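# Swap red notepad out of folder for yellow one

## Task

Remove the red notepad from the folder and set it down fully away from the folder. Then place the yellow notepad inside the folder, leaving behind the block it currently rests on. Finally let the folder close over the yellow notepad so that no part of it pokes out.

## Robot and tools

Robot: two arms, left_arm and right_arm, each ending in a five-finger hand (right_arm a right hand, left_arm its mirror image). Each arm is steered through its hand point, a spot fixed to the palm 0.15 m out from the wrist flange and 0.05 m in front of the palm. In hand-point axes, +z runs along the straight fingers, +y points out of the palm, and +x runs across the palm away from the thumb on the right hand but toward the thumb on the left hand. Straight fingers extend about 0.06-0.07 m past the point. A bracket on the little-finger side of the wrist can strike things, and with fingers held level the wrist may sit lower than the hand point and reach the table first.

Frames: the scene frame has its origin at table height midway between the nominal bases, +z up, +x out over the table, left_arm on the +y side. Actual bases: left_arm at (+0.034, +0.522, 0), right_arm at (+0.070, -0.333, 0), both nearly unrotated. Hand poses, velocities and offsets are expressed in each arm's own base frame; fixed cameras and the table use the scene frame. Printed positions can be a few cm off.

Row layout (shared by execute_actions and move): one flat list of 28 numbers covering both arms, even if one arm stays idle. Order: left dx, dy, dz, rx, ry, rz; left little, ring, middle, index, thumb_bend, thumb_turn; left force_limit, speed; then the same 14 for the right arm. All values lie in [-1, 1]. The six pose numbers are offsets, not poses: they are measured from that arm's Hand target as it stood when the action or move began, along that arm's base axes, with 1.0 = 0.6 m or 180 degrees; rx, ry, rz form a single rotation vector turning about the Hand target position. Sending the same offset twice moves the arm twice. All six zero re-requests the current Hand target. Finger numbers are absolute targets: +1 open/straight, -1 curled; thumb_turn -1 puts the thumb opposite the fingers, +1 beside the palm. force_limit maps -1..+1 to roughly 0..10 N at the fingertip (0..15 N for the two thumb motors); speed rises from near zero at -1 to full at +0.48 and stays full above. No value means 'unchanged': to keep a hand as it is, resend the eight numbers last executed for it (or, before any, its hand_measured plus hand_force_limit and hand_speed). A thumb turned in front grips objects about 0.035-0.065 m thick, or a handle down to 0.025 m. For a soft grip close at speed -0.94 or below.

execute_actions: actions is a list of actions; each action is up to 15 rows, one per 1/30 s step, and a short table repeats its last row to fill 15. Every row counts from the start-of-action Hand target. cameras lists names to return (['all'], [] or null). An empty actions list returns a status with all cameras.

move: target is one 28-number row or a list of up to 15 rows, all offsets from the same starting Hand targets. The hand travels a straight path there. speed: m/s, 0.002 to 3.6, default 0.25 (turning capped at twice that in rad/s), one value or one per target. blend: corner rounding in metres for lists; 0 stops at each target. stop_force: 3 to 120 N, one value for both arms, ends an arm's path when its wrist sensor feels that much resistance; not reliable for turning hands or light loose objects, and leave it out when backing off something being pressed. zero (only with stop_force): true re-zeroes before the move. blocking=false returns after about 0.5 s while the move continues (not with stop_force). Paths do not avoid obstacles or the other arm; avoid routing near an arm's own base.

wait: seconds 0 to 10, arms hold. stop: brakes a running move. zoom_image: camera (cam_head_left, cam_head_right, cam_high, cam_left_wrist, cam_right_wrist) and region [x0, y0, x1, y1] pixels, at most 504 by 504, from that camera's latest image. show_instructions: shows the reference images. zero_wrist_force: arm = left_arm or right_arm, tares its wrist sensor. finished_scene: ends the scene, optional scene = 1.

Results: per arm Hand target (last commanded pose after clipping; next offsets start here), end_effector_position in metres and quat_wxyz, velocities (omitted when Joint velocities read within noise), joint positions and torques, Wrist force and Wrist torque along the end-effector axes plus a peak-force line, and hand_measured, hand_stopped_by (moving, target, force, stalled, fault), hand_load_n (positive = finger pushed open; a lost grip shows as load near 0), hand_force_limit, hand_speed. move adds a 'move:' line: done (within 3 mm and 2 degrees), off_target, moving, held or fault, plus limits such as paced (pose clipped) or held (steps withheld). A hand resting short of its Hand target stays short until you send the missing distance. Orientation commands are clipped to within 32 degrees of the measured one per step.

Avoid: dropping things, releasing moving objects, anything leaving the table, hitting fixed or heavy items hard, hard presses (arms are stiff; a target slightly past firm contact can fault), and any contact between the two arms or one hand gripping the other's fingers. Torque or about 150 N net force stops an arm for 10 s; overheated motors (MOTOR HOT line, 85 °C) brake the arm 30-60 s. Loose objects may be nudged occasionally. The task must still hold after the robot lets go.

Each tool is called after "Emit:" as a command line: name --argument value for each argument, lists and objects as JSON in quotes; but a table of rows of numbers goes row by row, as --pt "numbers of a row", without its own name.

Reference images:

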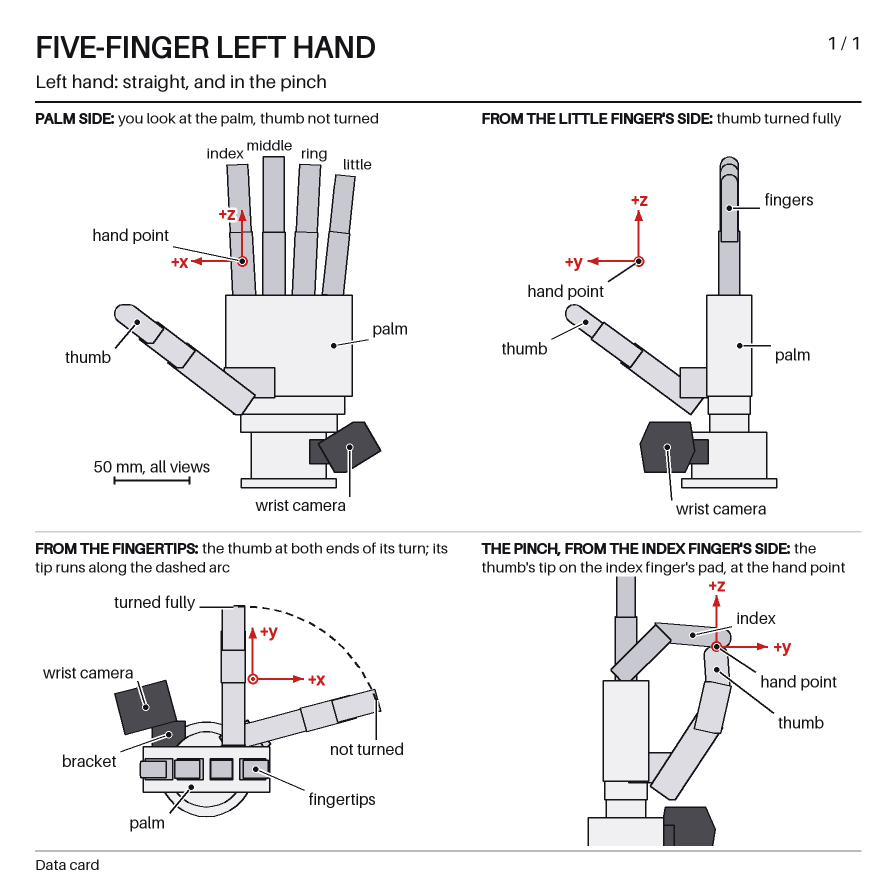

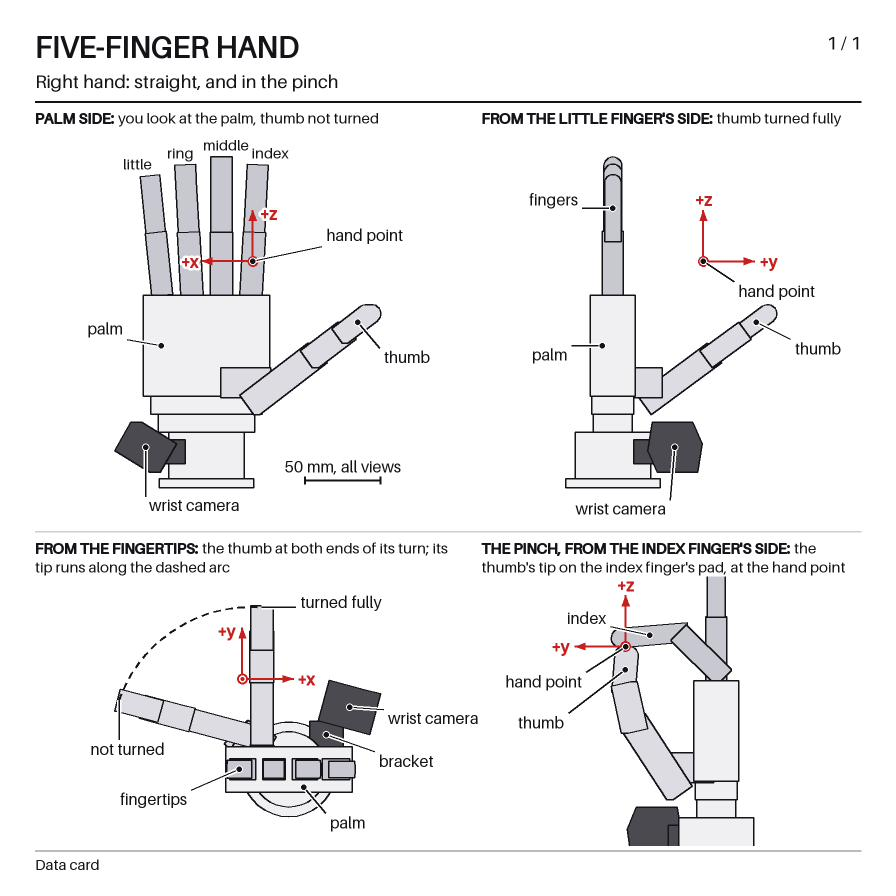

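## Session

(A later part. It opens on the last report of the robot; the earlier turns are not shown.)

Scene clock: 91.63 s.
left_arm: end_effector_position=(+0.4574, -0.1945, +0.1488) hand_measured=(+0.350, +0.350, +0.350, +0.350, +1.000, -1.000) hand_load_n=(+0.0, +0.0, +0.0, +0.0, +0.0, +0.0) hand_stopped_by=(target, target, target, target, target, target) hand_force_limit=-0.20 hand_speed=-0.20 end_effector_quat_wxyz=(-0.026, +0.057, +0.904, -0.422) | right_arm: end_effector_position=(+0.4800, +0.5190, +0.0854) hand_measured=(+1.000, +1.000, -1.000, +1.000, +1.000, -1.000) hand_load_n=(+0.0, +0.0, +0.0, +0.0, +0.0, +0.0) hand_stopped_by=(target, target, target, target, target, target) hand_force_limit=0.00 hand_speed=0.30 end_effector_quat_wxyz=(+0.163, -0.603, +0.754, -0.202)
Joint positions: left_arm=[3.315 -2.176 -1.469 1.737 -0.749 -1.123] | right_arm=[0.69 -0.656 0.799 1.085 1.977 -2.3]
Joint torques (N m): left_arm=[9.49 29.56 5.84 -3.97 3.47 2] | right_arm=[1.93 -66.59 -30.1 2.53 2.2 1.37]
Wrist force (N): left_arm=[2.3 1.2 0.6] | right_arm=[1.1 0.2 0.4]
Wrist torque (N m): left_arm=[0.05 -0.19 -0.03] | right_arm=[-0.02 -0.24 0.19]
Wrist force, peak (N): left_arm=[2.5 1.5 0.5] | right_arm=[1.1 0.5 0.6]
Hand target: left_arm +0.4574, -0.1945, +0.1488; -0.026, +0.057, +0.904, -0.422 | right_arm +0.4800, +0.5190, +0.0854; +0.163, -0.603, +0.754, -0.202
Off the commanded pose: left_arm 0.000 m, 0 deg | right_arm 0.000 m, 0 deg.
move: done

Emit:
execute_actions --actions '[]'

Scene clock: 92.37 s.
left_arm: end_effector_position=(+0.4574, -0.1945, +0.1488) hand_measured=(+0.350, +0.350, +0.350, +0.350, +1.000, -1.000) hand_load_n=(+0.0, +0.0, +0.0, +0.0, +0.0, -0.5) hand_stopped_by=(target, target, target, target, target, target) hand_force_limit=-0.20 hand_speed=-0.20 end_effector_quat_wxyz=(-0.026, +0.057, +0.904, -0.422) | right_arm: end_effector_position=(+0.4800, +0.5190, +0.0854) hand_measured=(+1.000, +1.000, -1.000, +1.000, +1.000, -1.000) hand_load_n=(+0.0, +0.0, +0.0, +0.0, +0.0, +0.0) hand_stopped_by=(target, target, target, target, target, target) hand_force_limit=0.00 hand_speed=0.30 end_effector_quat_wxyz=(+0.163, -0.603, +0.754, -0.202)
Joint positions: left_arm=[3.315 -2.176 -1.469 1.737 -0.749 -1.123] | right_arm=[0.69 -0.656 0.799 1.085 1.977 -2.3]
Joint velocities: within noise
Joint torques (N m): left_arm=[9.38 29.48 6.14 -3.81 3.38 1.84] | right_arm=[5.11 -66.43 -29.81 2.28 2.25 1.51]
Wrist force (N): left_arm=[2.4 1.4 0.5] | right_arm=[0.9 0.2 0.7]
Wrist torque (N m): left_arm=[0.08 -0.20 -0.02] | right_arm=[-0.04 -0.23 0.18]
Wrist force, peak (N): left_arm=[2.4 1.5 0.6] | right_arm=[1.0 0.7 0.6]
Hand target: left_arm +0.4574, -0.1945, +0.1488; -0.026, +0.057, +0.904, -0.422 | right_arm +0.4800, +0.5190, +0.0854; +0.163, -0.603, +0.754, -0.202
Off the commanded pose: left_arm 0.000 m, 0 deg | right_arm 0.000 m, 0 deg.

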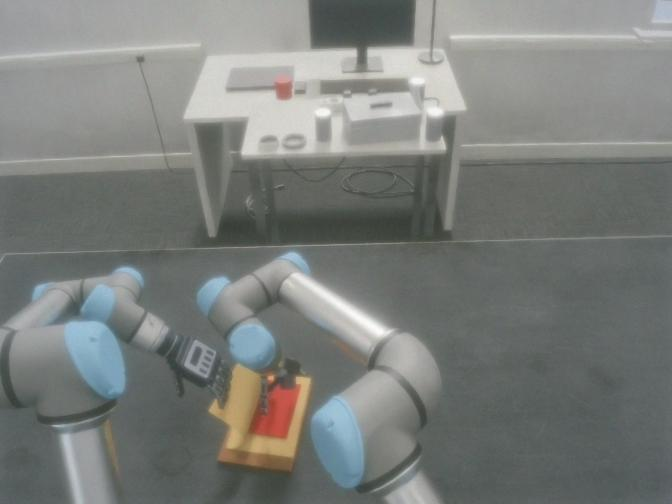

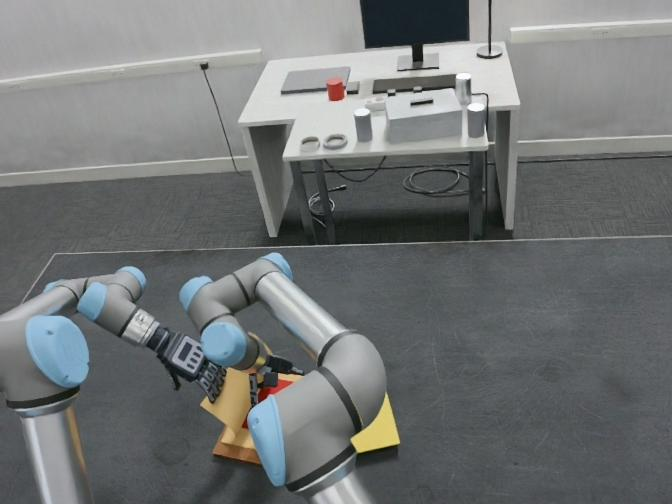

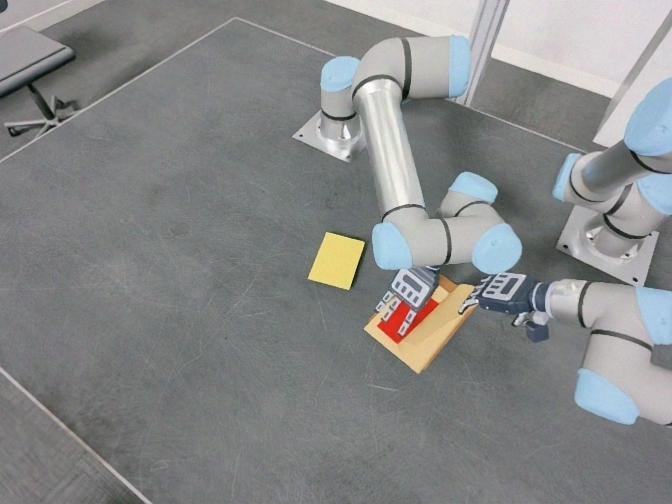

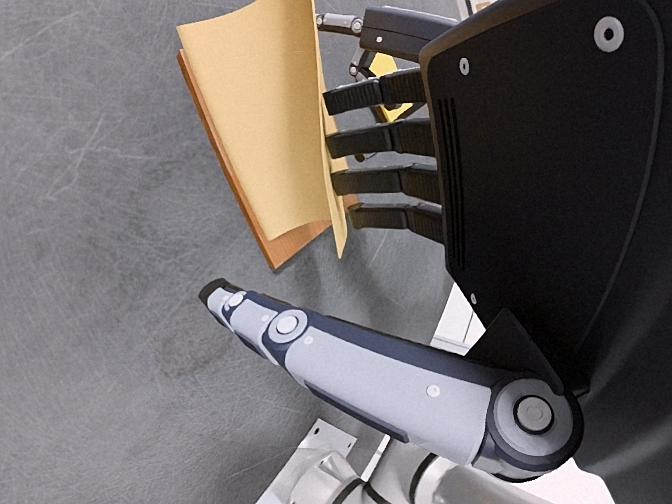

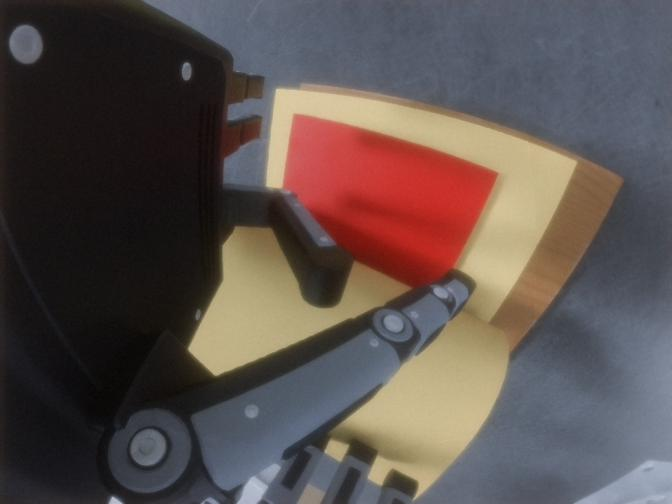

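Emit:
move --target '[0,0,0,0,0,0,0.35,0.35,0.35,0.35,1,-1,-0.2,-0.2,0,0,-0.067,0,0,0,1,1,-1,1,1,-1,0,0.3]' --speed 0.1 --cameras '["cam_head_right","cam_right_wrist","cam_high"]'

Emit:
move --target '[0,0,0,0,0,0,0.35,0.35,0.35,0.35,1,-1,-0.2,-0.2,0,0,-0.033,0,0,0,1,1,-1,1,1,-1,0,0.3]' --speed 0.015 --stop_force 3 --cameras '["cam_head_right","cam_right_wrist","cam_high"]'

Scene clock: 93.57 s.
left_arm: end_effector_position=(+0.4574, -0.1945, +0.1488) hand_measured=(+0.350, +0.350, +0.350, +0.350, +1.000, -1.000) hand_load_n=(+0.0, +0.0, +0.0, +0.0, +0.0, +0.0) hand_stopped_by=(target, target, target, target, target, target) hand_force_limit=-0.20 hand_speed=-0.20 end_effector_quat_wxyz=(-0.026, +0.057, +0.904, -0.422) | right_arm: end_effector_position=(+0.4800, +0.5190, +0.0454) hand_measured=(+1.000, +1.000, -1.000, +1.000, +1.000, -1.000) hand_load_n=(+0.5, +0.0, +0.0, +0.0, +0.0, +0.0) hand_stopped_by=(target, target, target, target, target, target) hand_force_limit=0.00 hand_speed=0.30 end_effector_quat_wxyz=(+0.163, -0.603, +0.754, -0.202)
Joint positions: left_arm=[3.315 -2.176 -1.469 1.737 -0.749 -1.123] | right_arm=[0.691 -0.632 0.859 1.002 1.977 -2.3]
Joint torques (N m): left_arm=[10.19 29.87 6.23 -3.93 3.19 1.94] | right_arm=[2.96 -38.79 -0.39 -0.17 -0.54 -1.79]
Wrist force (N): left_arm=[2.3 1.4 0.4] | right_arm=[2.2 -2.7 -9.0]
Wrist torque (N m): left_arm=[0.09 -0.20 -0.03] | right_arm=[0.53 -0.01 0.17]
Wrist force, peak (N): left_arm=[2.5 1.4 0.5] | right_arm=[2.2 -2.7 -9.0]
Hand target: left_arm +0.4574, -0.1945, +0.1488; -0.026, +0.057, +0.904, -0.422 | right_arm +0.4800, +0.5190, +0.0452; +0.163, -0.603, +0.754, -0.202
Off the commanded pose: left_arm 0.000 m, 0 deg | right_arm 0.000 m, 0 deg.
move: done
Images, in order (width x height): cam_head_right 672x504, cam_high 672x504, cam_right_wrist 672x504.

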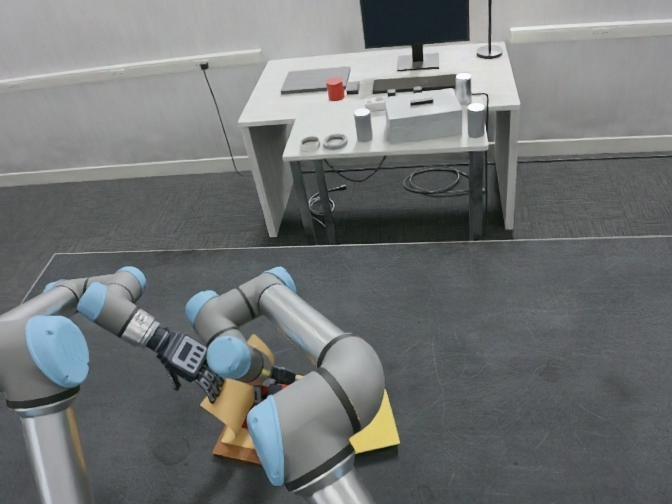

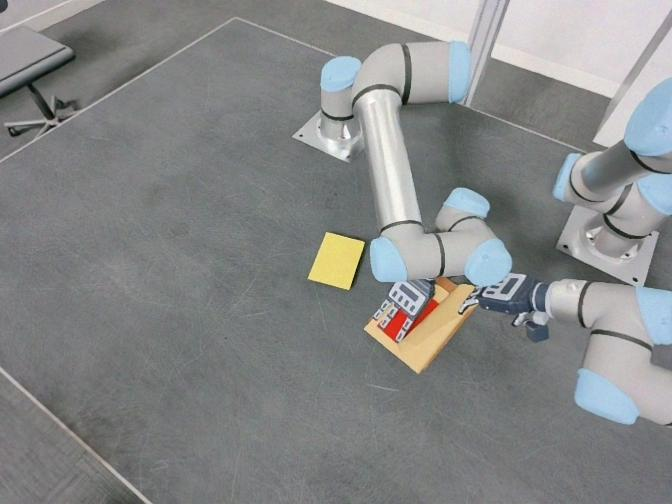

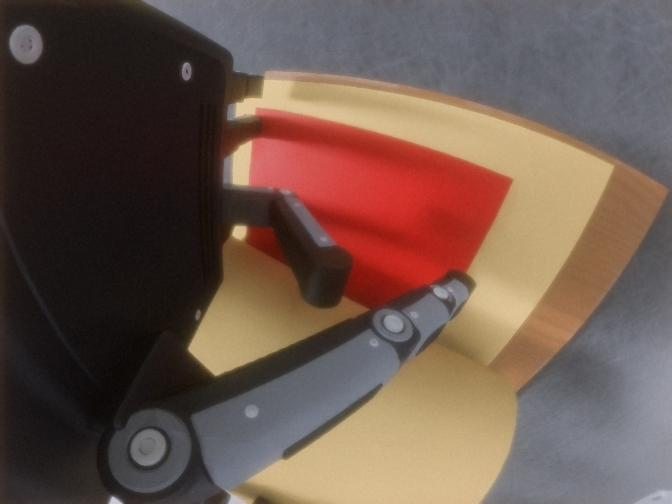

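Scene clock: 94.10 s.
left_arm: end_effector_position=(+0.4574, -0.1945, +0.1488) hand_measured=(+0.350, +0.350, +0.350, +0.350, +1.000, -1.000) hand_load_n=(+0.0, +0.0, +0.0, +0.0, +0.0, +0.0) hand_stopped_by=(target, target, target, target, target, target) hand_force_limit=-0.20 hand_speed=-0.20 end_effector_quat_wxyz=(-0.026, +0.057, +0.904, -0.422) | right_arm: end_effector_position=(+0.4800, +0.5190, +0.0454) hand_measured=(+1.000, +1.000, -1.000, +1.000, +1.000, -1.000) hand_load_n=(+0.0, +0.0, +0.0, +0.0, +0.0, -0.5) hand_stopped_by=(target, target, target, target, target, target) hand_force_limit=0.00 hand_speed=0.30 end_effector_quat_wxyz=(+0.163, -0.603, +0.754, -0.202)
Joint positions: left_arm=[3.315 -2.176 -1.469 1.737 -0.749 -1.123] | right_arm=[0.691 -0.632 0.859 1.002 1.977 -2.3]
Joint torques (N m): left_arm=[9.94 29.48 5.83 -3.93 3.29 1.95] | right_arm=[3.69 -44.5 -6.58 2 -0.33 -0.23]
Wrist force (N): left_arm=[2.3 1.4 0.4] | right_arm=[2.0 -3.0 -10.1]
Wrist torque (N m): left_arm=[0.08 -0.19 -0.03] | right_arm=[0.61 0.02 0.17]
Wrist force, peak (N): left_arm=[2.5 1.5 0.6] | right_arm=[2.0 -3.0 -10.6]
Hand target: left_arm +0.4574, -0.1945, +0.1488; -0.026, +0.057, +0.904, -0.422 | right_arm +0.4800, +0.5190, +0.0454; +0.163, -0.603, +0.754, -0.202 (not the last commanded pose)
Off the commanded pose: left_arm 0.000 m, 0 deg | right_arm 0.020 m, 0 deg.
move: contact (right_arm)
Images, in order (width x height): cam_head_right 672x504, cam_high 672x504, cam_right_wrist 672x504.

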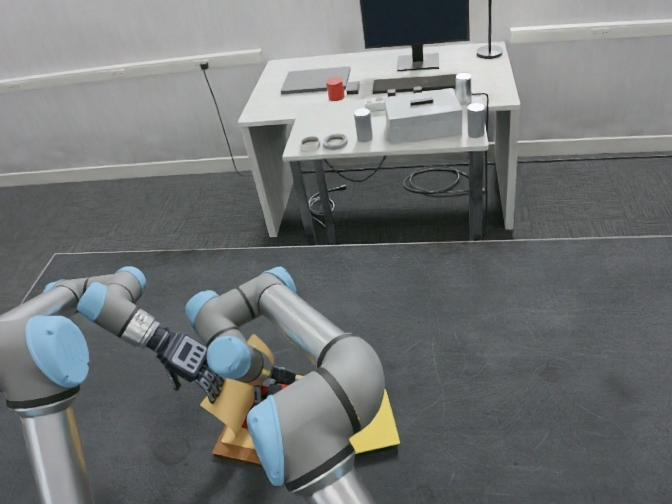

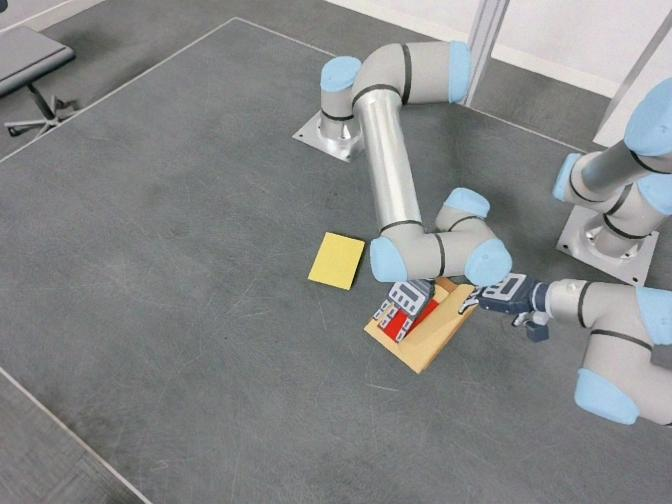

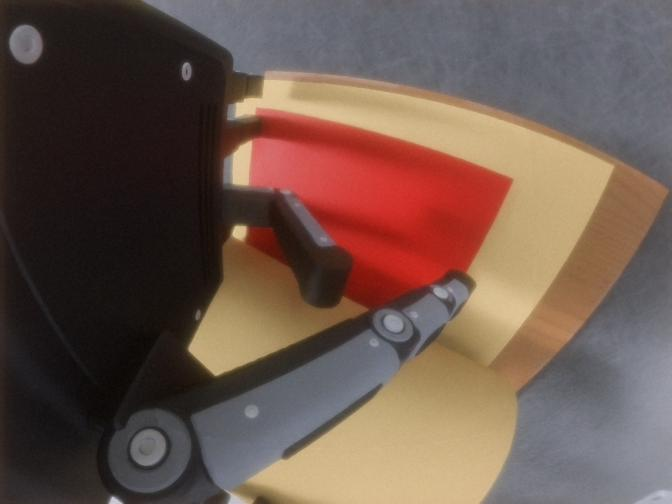

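Emit:
zoom_image --camera "cam_right_wrist" --region '[180, 40, 380, 320]'

Emit:
zoom_image --camera "cam_high" --region '[340, 240, 520, 390]'

Emit:
zoom_image --camera "cam_head_right" --region '[190, 320, 350, 470]'

Scaled by 1.800 from the camera's 672x504 image, which has a finer 960x720 frame.

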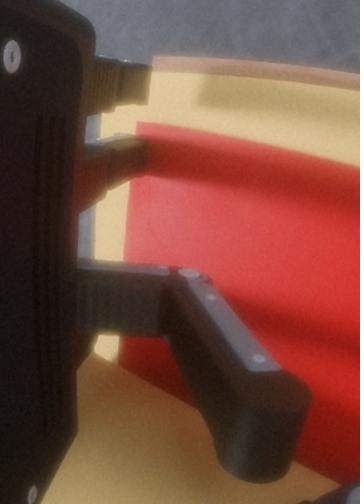

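Scaled by 2.800 from the camera's 672x504 image, which has a finer 960x720 frame.

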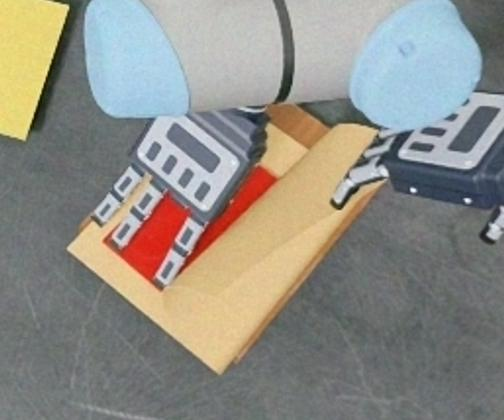

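Scaled by 3.150 from the camera's 672x504 image, which has a finer 960x720 frame.

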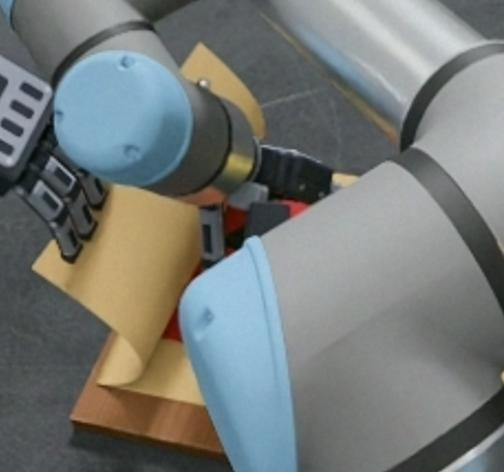

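Emit:
wait --seconds 0 --cameras '["all"]'

Emit:
zoom_image --camera "cam_left_wrist" --region '[150, 0, 450, 280]'

Emit:
zoom_image --camera "cam_high" --region '[360, 290, 430, 380]'

Scene clock: 95.07 s.
left_arm: end_effector_position=(+0.4574, -0.1945, +0.1488) hand_measured=(+0.350, +0.350, +0.350, +0.350, +1.000, -1.000) hand_load_n=(+0.0, +0.0, +0.5, +0.0, +0.0, +0.0) hand_stopped_by=(target, target, target, target, target, target) hand_force_limit=-0.20 hand_speed=-0.20 end_effector_quat_wxyz=(-0.026, +0.057, +0.904, -0.422) | right_arm: end_effector_position=(+0.4800, +0.5190, +0.0454) hand_measured=(+1.000, +1.000, -1.000, +1.000, +1.000, -1.000) hand_load_n=(+0.0, +0.0, +0.0, +0.0, -0.5, +0.0) hand_stopped_by=(target, target, target, target, target, target) hand_force_limit=0.00 hand_speed=0.30 end_effector_quat_wxyz=(+0.163, -0.603, +0.754, -0.202)
Joint positions: left_arm=[3.315 -2.176 -1.469 1.737 -0.749 -1.123] | right_arm=[0.691 -0.632 0.859 1.002 1.977 -2.3]
Joint torques (N m): left_arm=[9.67 29.63 6.35 -3.86 3.27 1.82] | right_arm=[4.3 -54.89 -19.55 2.13 1.69 1.31]
Wrist force (N): left_arm=[2.4 1.4 0.5] | right_arm=[2.2 -3.3 -10.0]
Wrist torque (N m): left_arm=[0.08 -0.21 -0.03] | right_arm=[0.54 -0.01 0.16]
Wrist force, peak (N): left_arm=[2.6 1.4 0.4] | right_arm=[2.2 -3.0 -10.5]
Hand target: left_arm +0.4574, -0.1945, +0.1488; -0.026, +0.057, +0.904, -0.422 | right_arm +0.4800, +0.5190, +0.0454; +0.163, -0.603, +0.754, -0.202 (not the last commanded pose)
Off the commanded pose: left_arm 0.000 m, 0 deg | right_arm 0.020 m, 0 deg.

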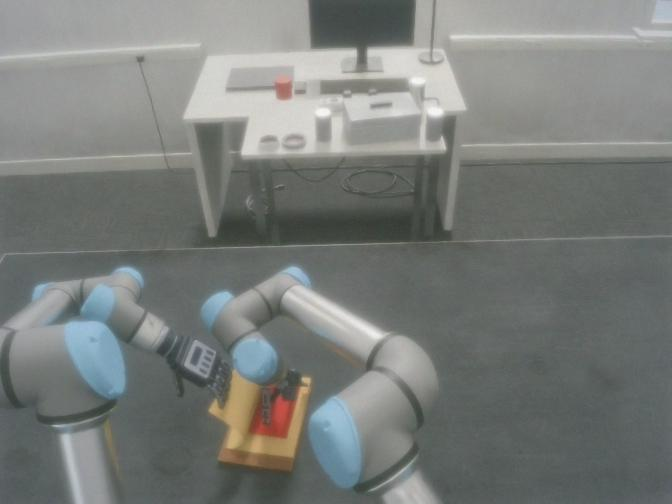

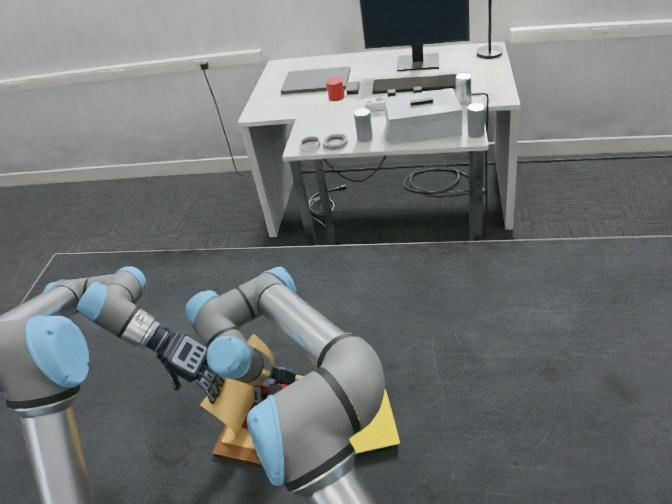

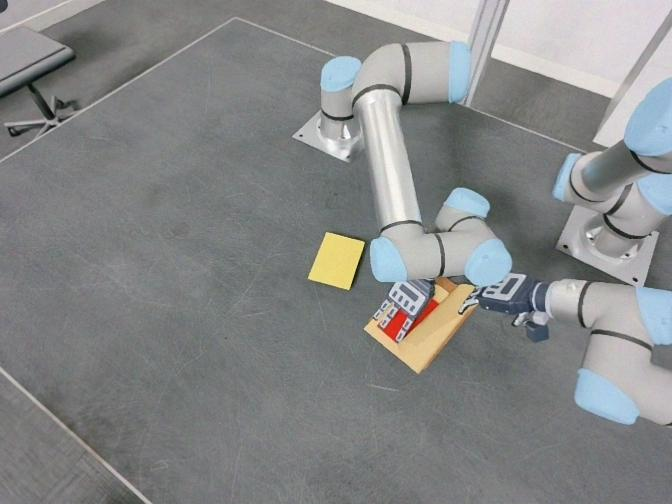

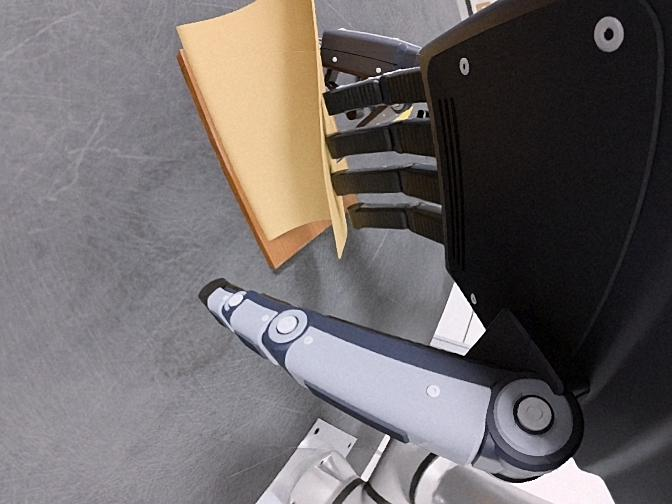

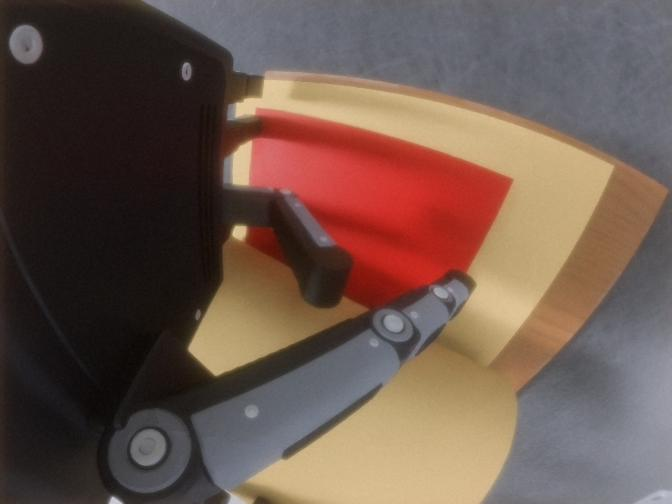

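Scaled by 1.680 from the camera's 672x504 image, which has a finer 960x720 frame.

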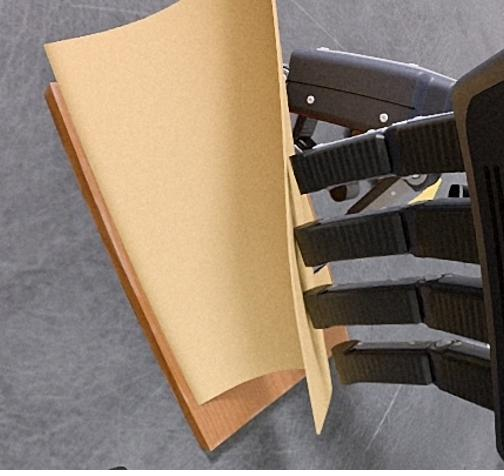

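Scaled by 5.600 from the camera's 672x504 image, which has a finer 960x720 frame.

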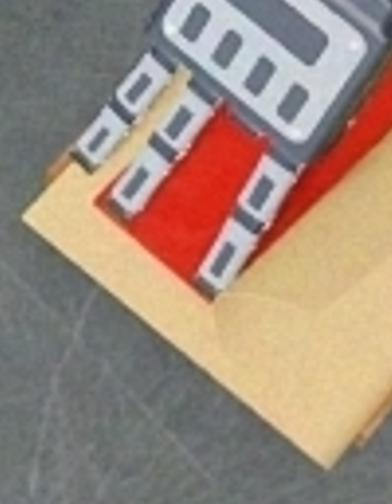

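Emit:
move --pt "0 0 0 0 0 0 0.35 0.35 0.35 0.35 1 -1 -0.2 -0.2 0 0 0.025 0 0 0 1 1 -1 1 1 -1 0 0.3" --pt "0 0 0 0 0 0 0.35 0.35 0.35 0.35 1 -1 -0.2 -0.2 0.0244 -0.0055 0.025 0 0 0 1 1 -1 1 1 -1 0 0.3" --speed 0.06 --blend 0.005 --cameras '["cam_right_wrist","cam_high"]'

Emit:
zoom_image --camera "cam_high" --region '[360, 290, 430, 380]'

Emit:
zoom_image --camera "cam_right_wrist" --region '[180, 40, 380, 320]'

Scene clock: 97.17 s.
left_arm: end_effector_position=(+0.4574, -0.1945, +0.1488) hand_measured=(+0.350, +0.350, +0.350, +0.350, +1.000, -1.000) hand_load_n=(+0.0, +0.0, +0.0, +0.0, +0.0, +0.0) hand_stopped_by=(target, target, target, target, target, target) hand_force_limit=-0.20 hand_speed=-0.20 end_effector_quat_wxyz=(-0.026, +0.057, +0.904, -0.422) | right_arm: end_effector_position=(+0.4946, +0.5157, +0.0604) hand_measured=(+1.000, +1.000, -1.000, +1.000, +1.000, -1.000) hand_load_n=(+0.0, +0.0, +0.5, +0.0, +0.0, +0.0) hand_stopped_by=(target, target, target, target, target, target) hand_force_limit=0.00 hand_speed=0.30 end_effector_quat_wxyz=(+0.163, -0.603, +0.754, -0.202)
Joint positions: left_arm=[3.315 -2.176 -1.469 1.737 -0.749 -1.123] | right_arm=[0.672 -0.622 0.799 1.045 1.971 -2.319]
Joint torques (N m): left_arm=[10.05 29.9 6.75 -3.87 3.09 1.83] | right_arm=[-6.68 -47 -31.91 2.97 -0.79 -2.11]
Wrist force (N): left_arm=[2.4 1.4 0.4] | right_arm=[0.8 0.5 0.6]
Wrist torque (N m): left_arm=[0.08 -0.21 -0.02] | right_arm=[-0.01 -0.22 0.18]
Wrist force, peak (N): left_arm=[2.5 1.5 0.5] | right_arm=[2.5 -3.0 -10.5]
Hand target: left_arm +0.4574, -0.1945, +0.1488; -0.026, +0.057, +0.904, -0.422 | right_arm +0.4947, +0.5157, +0.0604; +0.163, -0.603, +0.754, -0.202
Off the commanded pose: left_arm 0.000 m, 0 deg | right_arm 0.000 m, 0 deg.
move: done
Images, in order (width x height): cam_high 672x504, cam_right_wrist 672x504.

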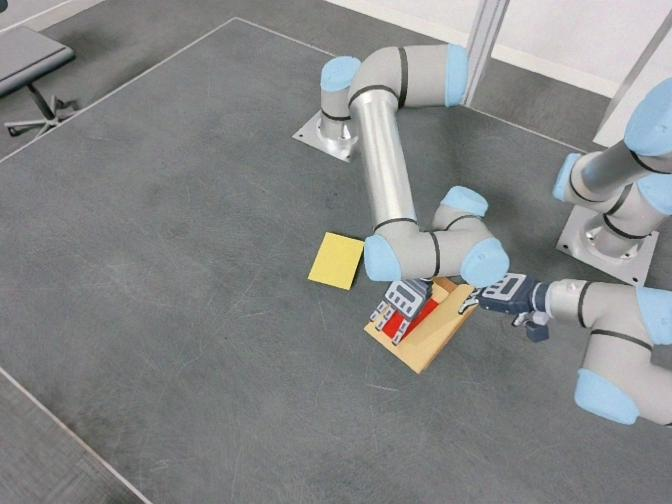

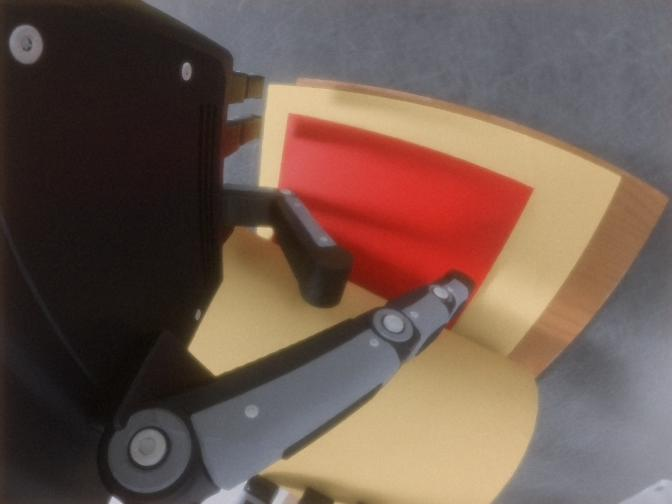

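Scaled by 5.600 from the camera's 672x504 image, which has a finer 960x720 frame.

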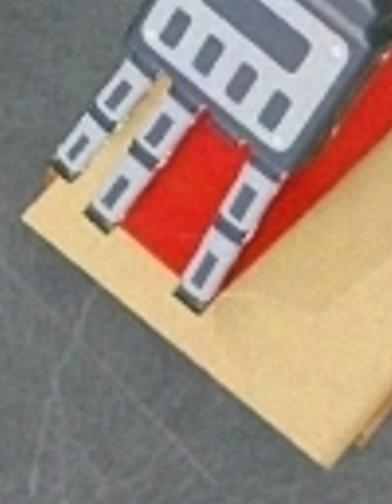

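Scaled by 1.800 from the camera's 672x504 image, which has a finer 960x720 frame.

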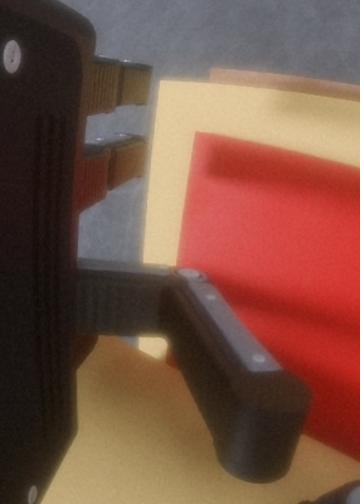

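Emit:
move --target '[0,0,0,0,0,0,0.35,0.35,0.35,0.35,1,-1,-0.2,-0.2,0,0,-0.0225,0,0,0,1,1,-1,1,1,-1,0,0.3]' --speed 0.04

Emit:
move --target '[0,0,0,0,0,0,0.35,0.35,0.35,0.35,1,-1,-0.2,-0.2,0,0,-0.0095,0,0,0,1,1,-1,1,1,-1,0,0.3]' --speed 0.008 --stop_force 3 --cameras '["cam_right_wrist","cam_high","cam_left_wrist","cam_head_right"]'

Emit:
zoom_image --camera "cam_high" --region '[360, 290, 430, 380]'

Emit:
zoom_image --camera "cam_right_wrist" --region '[180, 40, 380, 320]'

Scene clock: 98.67 s.
left_arm: end_effector_position=(+0.4574, -0.1945, +0.1488) hand_measured=(+0.350, +0.350, +0.350, +0.350, +1.000, -1.000) hand_load_n=(+0.0, +0.0, +0.0, +0.0, +0.0, +0.0) hand_stopped_by=(target, target, target, target, target, target) hand_force_limit=-0.20 hand_speed=-0.20 end_effector_quat_wxyz=(-0.026, +0.057, +0.904, -0.422) | right_arm: end_effector_position=(+0.4947, +0.5157, +0.0470) hand_measured=(+1.000, +1.000, -1.000, +1.000, +1.000, -1.000) hand_load_n=(+0.0, +0.0, +0.0, +0.0, +0.0, +0.0) hand_stopped_by=(target, target, target, target, target, target) hand_force_limit=0.00 hand_speed=0.30 end_effector_quat_wxyz=(+0.163, -0.603, +0.754, -0.202)
Joint positions: left_arm=[3.315 -2.176 -1.469 1.737 -0.749 -1.123] | right_arm=[0.672 -0.613 0.817 1.018 1.971 -2.319]
Joint torques (N m): left_arm=[9.88 29.79 6.2 -3.91 3.19 1.96] | right_arm=[-4.97 -47.71 -5.87 0.59 0.13 -0.78]
Wrist force (N): left_arm=[2.3 1.2 0.6] | right_arm=[0.9 0.4 0.3]
Wrist torque (N m): left_arm=[0.05 -0.19 -0.03] | right_arm=[0.01 -0.22 0.18]
Wrist force, peak (N): left_arm=[2.5 1.4 0.5] | right_arm=[1.2 0.5 0.8]
Hand target: left_arm +0.4574, -0.1945, +0.1488; -0.026, +0.057, +0.904, -0.422 | right_arm +0.4947, +0.5157, +0.0469; +0.163, -0.603, +0.754, -0.202
Off the commanded pose: left_arm 0.000 m, 0 deg | right_arm 0.000 m, 0 deg.
move: done

Scene clock: 100.23 s.
left_arm: end_effector_position=(+0.4574, -0.1945, +0.1488) hand_measured=(+0.350, +0.350, +0.350, +0.350, +1.000, -1.000) hand_load_n=(+0.0, +0.0, +0.0, +0.0, +0.0, +0.0) hand_stopped_by=(target, target, target, target, target, target) hand_force_limit=-0.20 hand_speed=-0.20 end_effector_quat_wxyz=(-0.026, +0.057, +0.904, -0.422) | right_arm: end_effector_position=(+0.4947, +0.5157, +0.0412) hand_measured=(+1.000, +1.000, -1.000, +1.000, +1.000, -1.000) hand_load_n=(+0.0, +0.0, +0.0, +0.0, +0.0, +0.0) hand_stopped_by=(target, target, target, target, target, target) hand_force_limit=0.00 hand_speed=0.30 end_effector_quat_wxyz=(+0.163, -0.603, +0.754, -0.202)
Joint positions: left_arm=[3.315 -2.176 -1.469 1.737 -0.749 -1.123] | right_arm=[0.672 -0.61 0.825 1.006 1.971 -2.319]
Joint torques (N m): left_arm=[9.3 29.31 6.72 -3.87 3.18 1.87] | right_arm=[-5.96 -47.3 -4.16 0.38 0.56 -0.17]
Wrist force (N): left_arm=[2.3 1.2 0.5] | right_arm=[1.1 0.4 0.7]
Wrist torque (N m): left_arm=[0.06 -0.19 -0.02] | right_arm=[0.00 -0.26 0.19]
Wrist force, peak (N): left_arm=[2.6 1.4 0.6] | right_arm=[1.2 0.4 0.6]
Hand target: left_arm +0.4574, -0.1945, +0.1488; -0.026, +0.057, +0.904, -0.422 | right_arm +0.4947, +0.5157, +0.0412; +0.163, -0.603, +0.754, -0.202
Off the commanded pose: left_arm 0.000 m, 0 deg | right_arm 0.000 m, 0 deg.
move: done
Images, in order (width x height): cam_head_right 672x504, cam_high 672x504, cam_left_wrist 672x504, cam_right_wrist 672x504.

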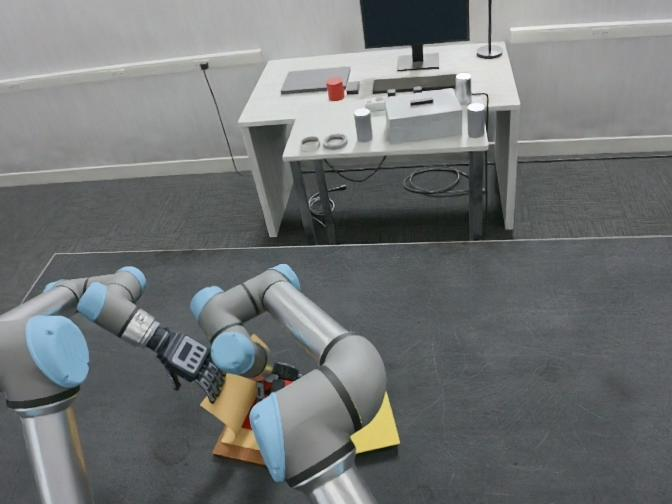

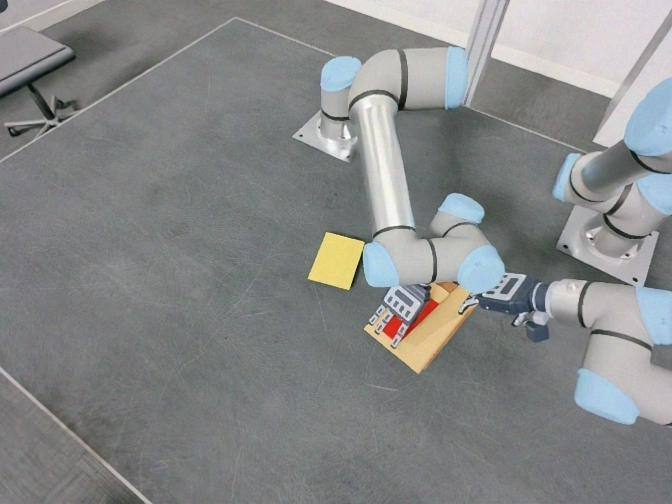

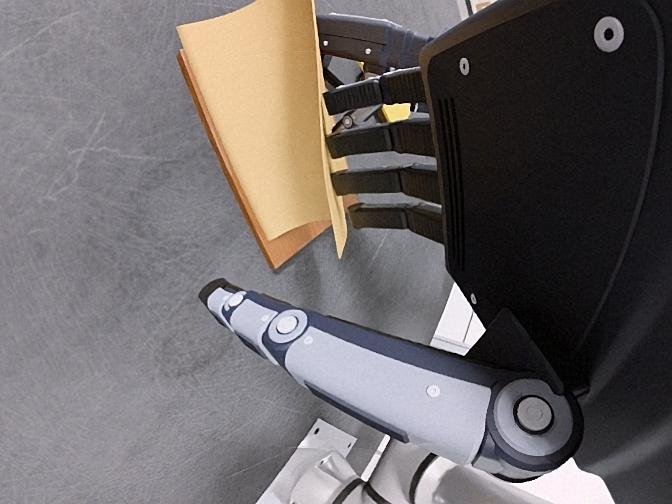

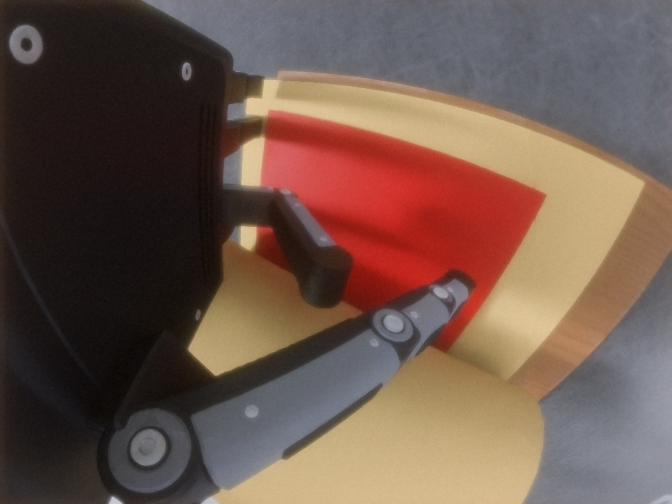

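Scaled by 5.600 from the camera's 672x504 image, which has a finer 960x720 frame.

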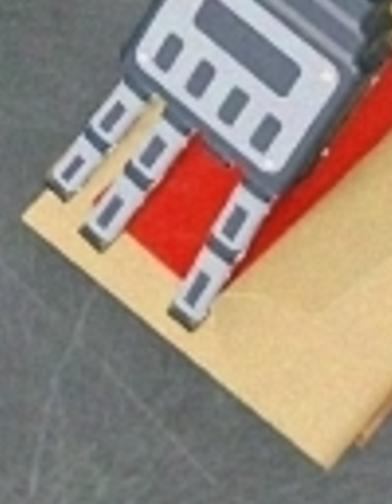

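Scaled by 1.800 from the camera's 672x504 image, which has a finer 960x720 frame.

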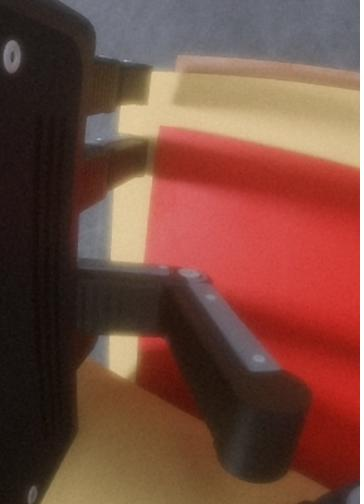

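Emit:
zoom_image --camera "cam_head_right" --region '[195, 330, 295, 470]'

Emit:
zoom_image --camera "cam_head_left" --region '[190, 340, 330, 480]'

Scaled by 3.600 from the camera's 672x504 image, which has a finer 960x720 frame.

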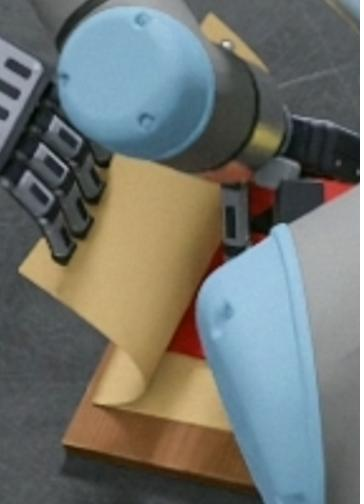

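This scene's latest camera images include none from cam_head_left. They are from: cam_head_right, cam_high, cam_left_wrist, cam_right_wrist. cam_head_left's image comes with the result of a call that names it in "cameras".

Emit:
move --target '[0,0,0,0,0,0,0.35,0.35,0.35,0.35,1,-1,-0.2,-0.2,-0.0672,0.006,0.0005,0,0,0,1,1,-1,1,1,-1,0,0.3]' --speed 0.03 --stop_force 8 --cameras '["cam_right_wrist","cam_high","cam_head_right","cam_left_wrist"]'

Emit:
zoom_image --camera "cam_high" --region '[350, 270, 470, 390]'

Scene clock: 105.00 s.
left_arm: end_effector_position=(+0.4574, -0.1945, +0.1488) hand_measured=(+0.350, +0.350, +0.350, +0.350, +1.000, -1.000) hand_load_n=(+0.0, +0.0, +0.0, +0.0, +0.0, +0.0) hand_stopped_by=(target, target, target, target, target, target) hand_force_limit=-0.20 hand_speed=-0.20 end_effector_quat_wxyz=(-0.026, +0.057, +0.904, -0.422) | right_arm: end_effector_position=(+0.4543, +0.5193, +0.0415) hand_measured=(+1.000, +1.000, -1.000, +1.000, +1.000, -1.000) hand_load_n=(+0.0, +0.0, +0.0, +0.0, -0.5, +0.0) hand_stopped_by=(target, target, target, target, target, target) hand_force_limit=0.00 hand_speed=0.30 end_effector_quat_wxyz=(+0.163, -0.603, +0.754, -0.202)
Joint positions: left_arm=[3.315 -2.176 -1.469 1.737 -0.749 -1.123] | right_arm=[0.718 -0.673 0.95 0.964 1.986 -2.272]
Joint torques (N m): left_arm=[9.37 28.93 6.24 -3.9 2.97 1.77] | right_arm=[10.87 -65.8 -3.7 0.59 2.49 1.65]
Wrist force (N): left_arm=[2.3 1.4 0.6] | right_arm=[1.1 -0.3 0.3]
Wrist torque (N m): left_arm=[0.08 -0.19 -0.03] | right_arm=[-0.09 -0.24 0.03]
Wrist force, peak (N): left_arm=[2.5 1.6 0.4] | right_arm=[1.6 0.0 0.9]
Hand target: left_arm +0.4574, -0.1945, +0.1488; -0.026, +0.057, +0.904, -0.422 | right_arm +0.4543, +0.5193, +0.0415; +0.163, -0.603, +0.754, -0.202
Off the commanded pose: left_arm 0.000 m, 0 deg | right_arm 0.000 m, 0 deg.
move: done
Images, in order (width x height): cam_head_right 672x504, cam_high 672x504, cam_left_wrist 672x504, cam_right_wrist 672x504.

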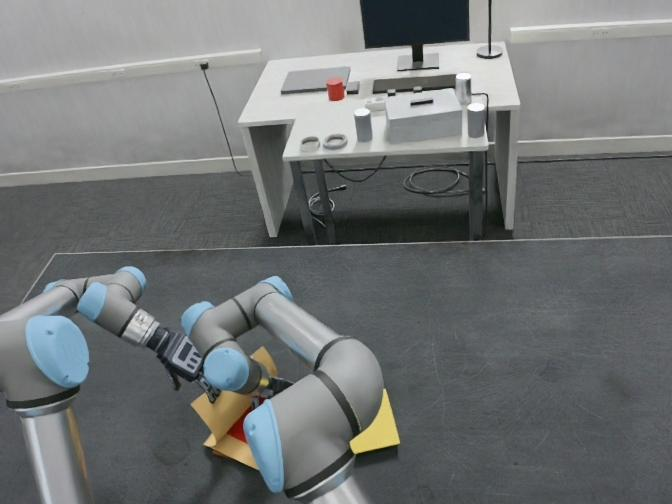

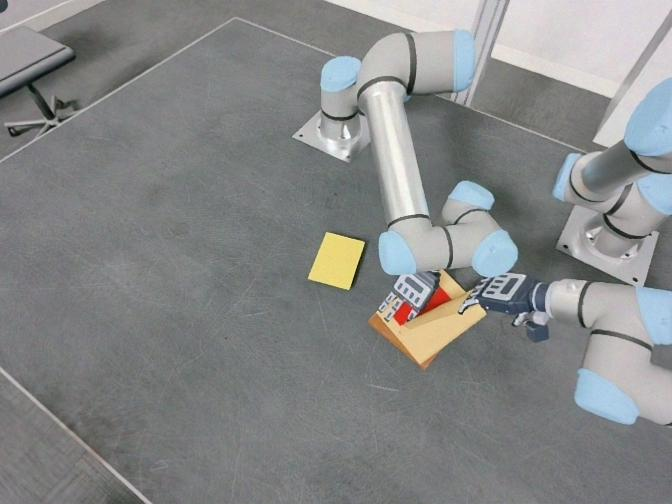

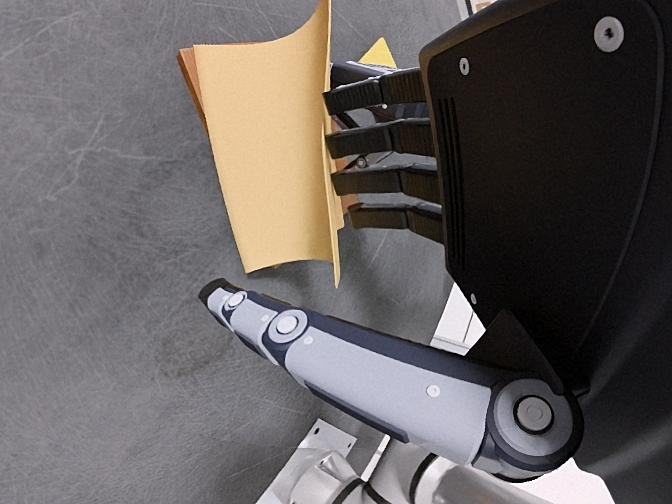

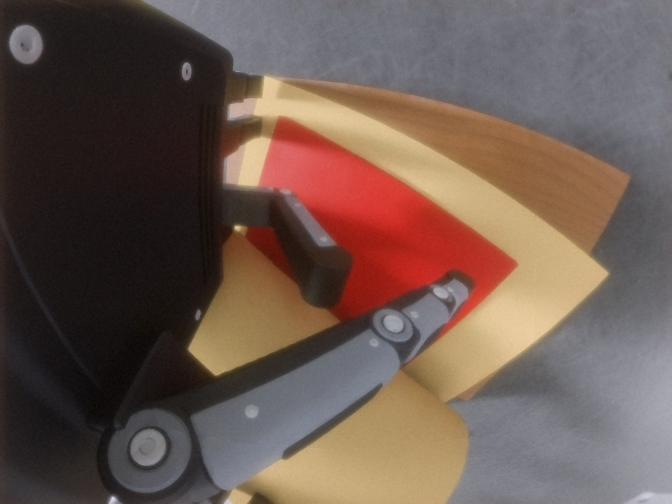

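Scaled by 4.200 from the camera's 672x504 image, which has a finer 960x720 frame.

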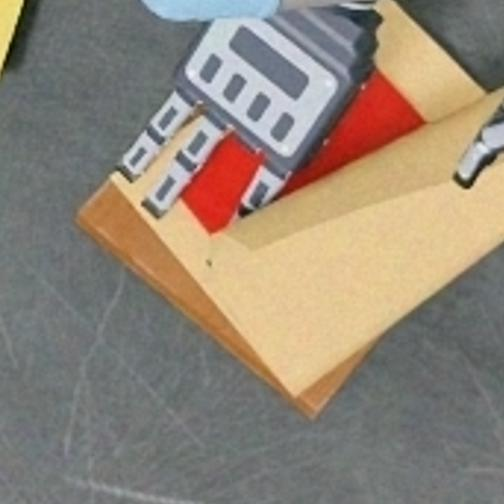

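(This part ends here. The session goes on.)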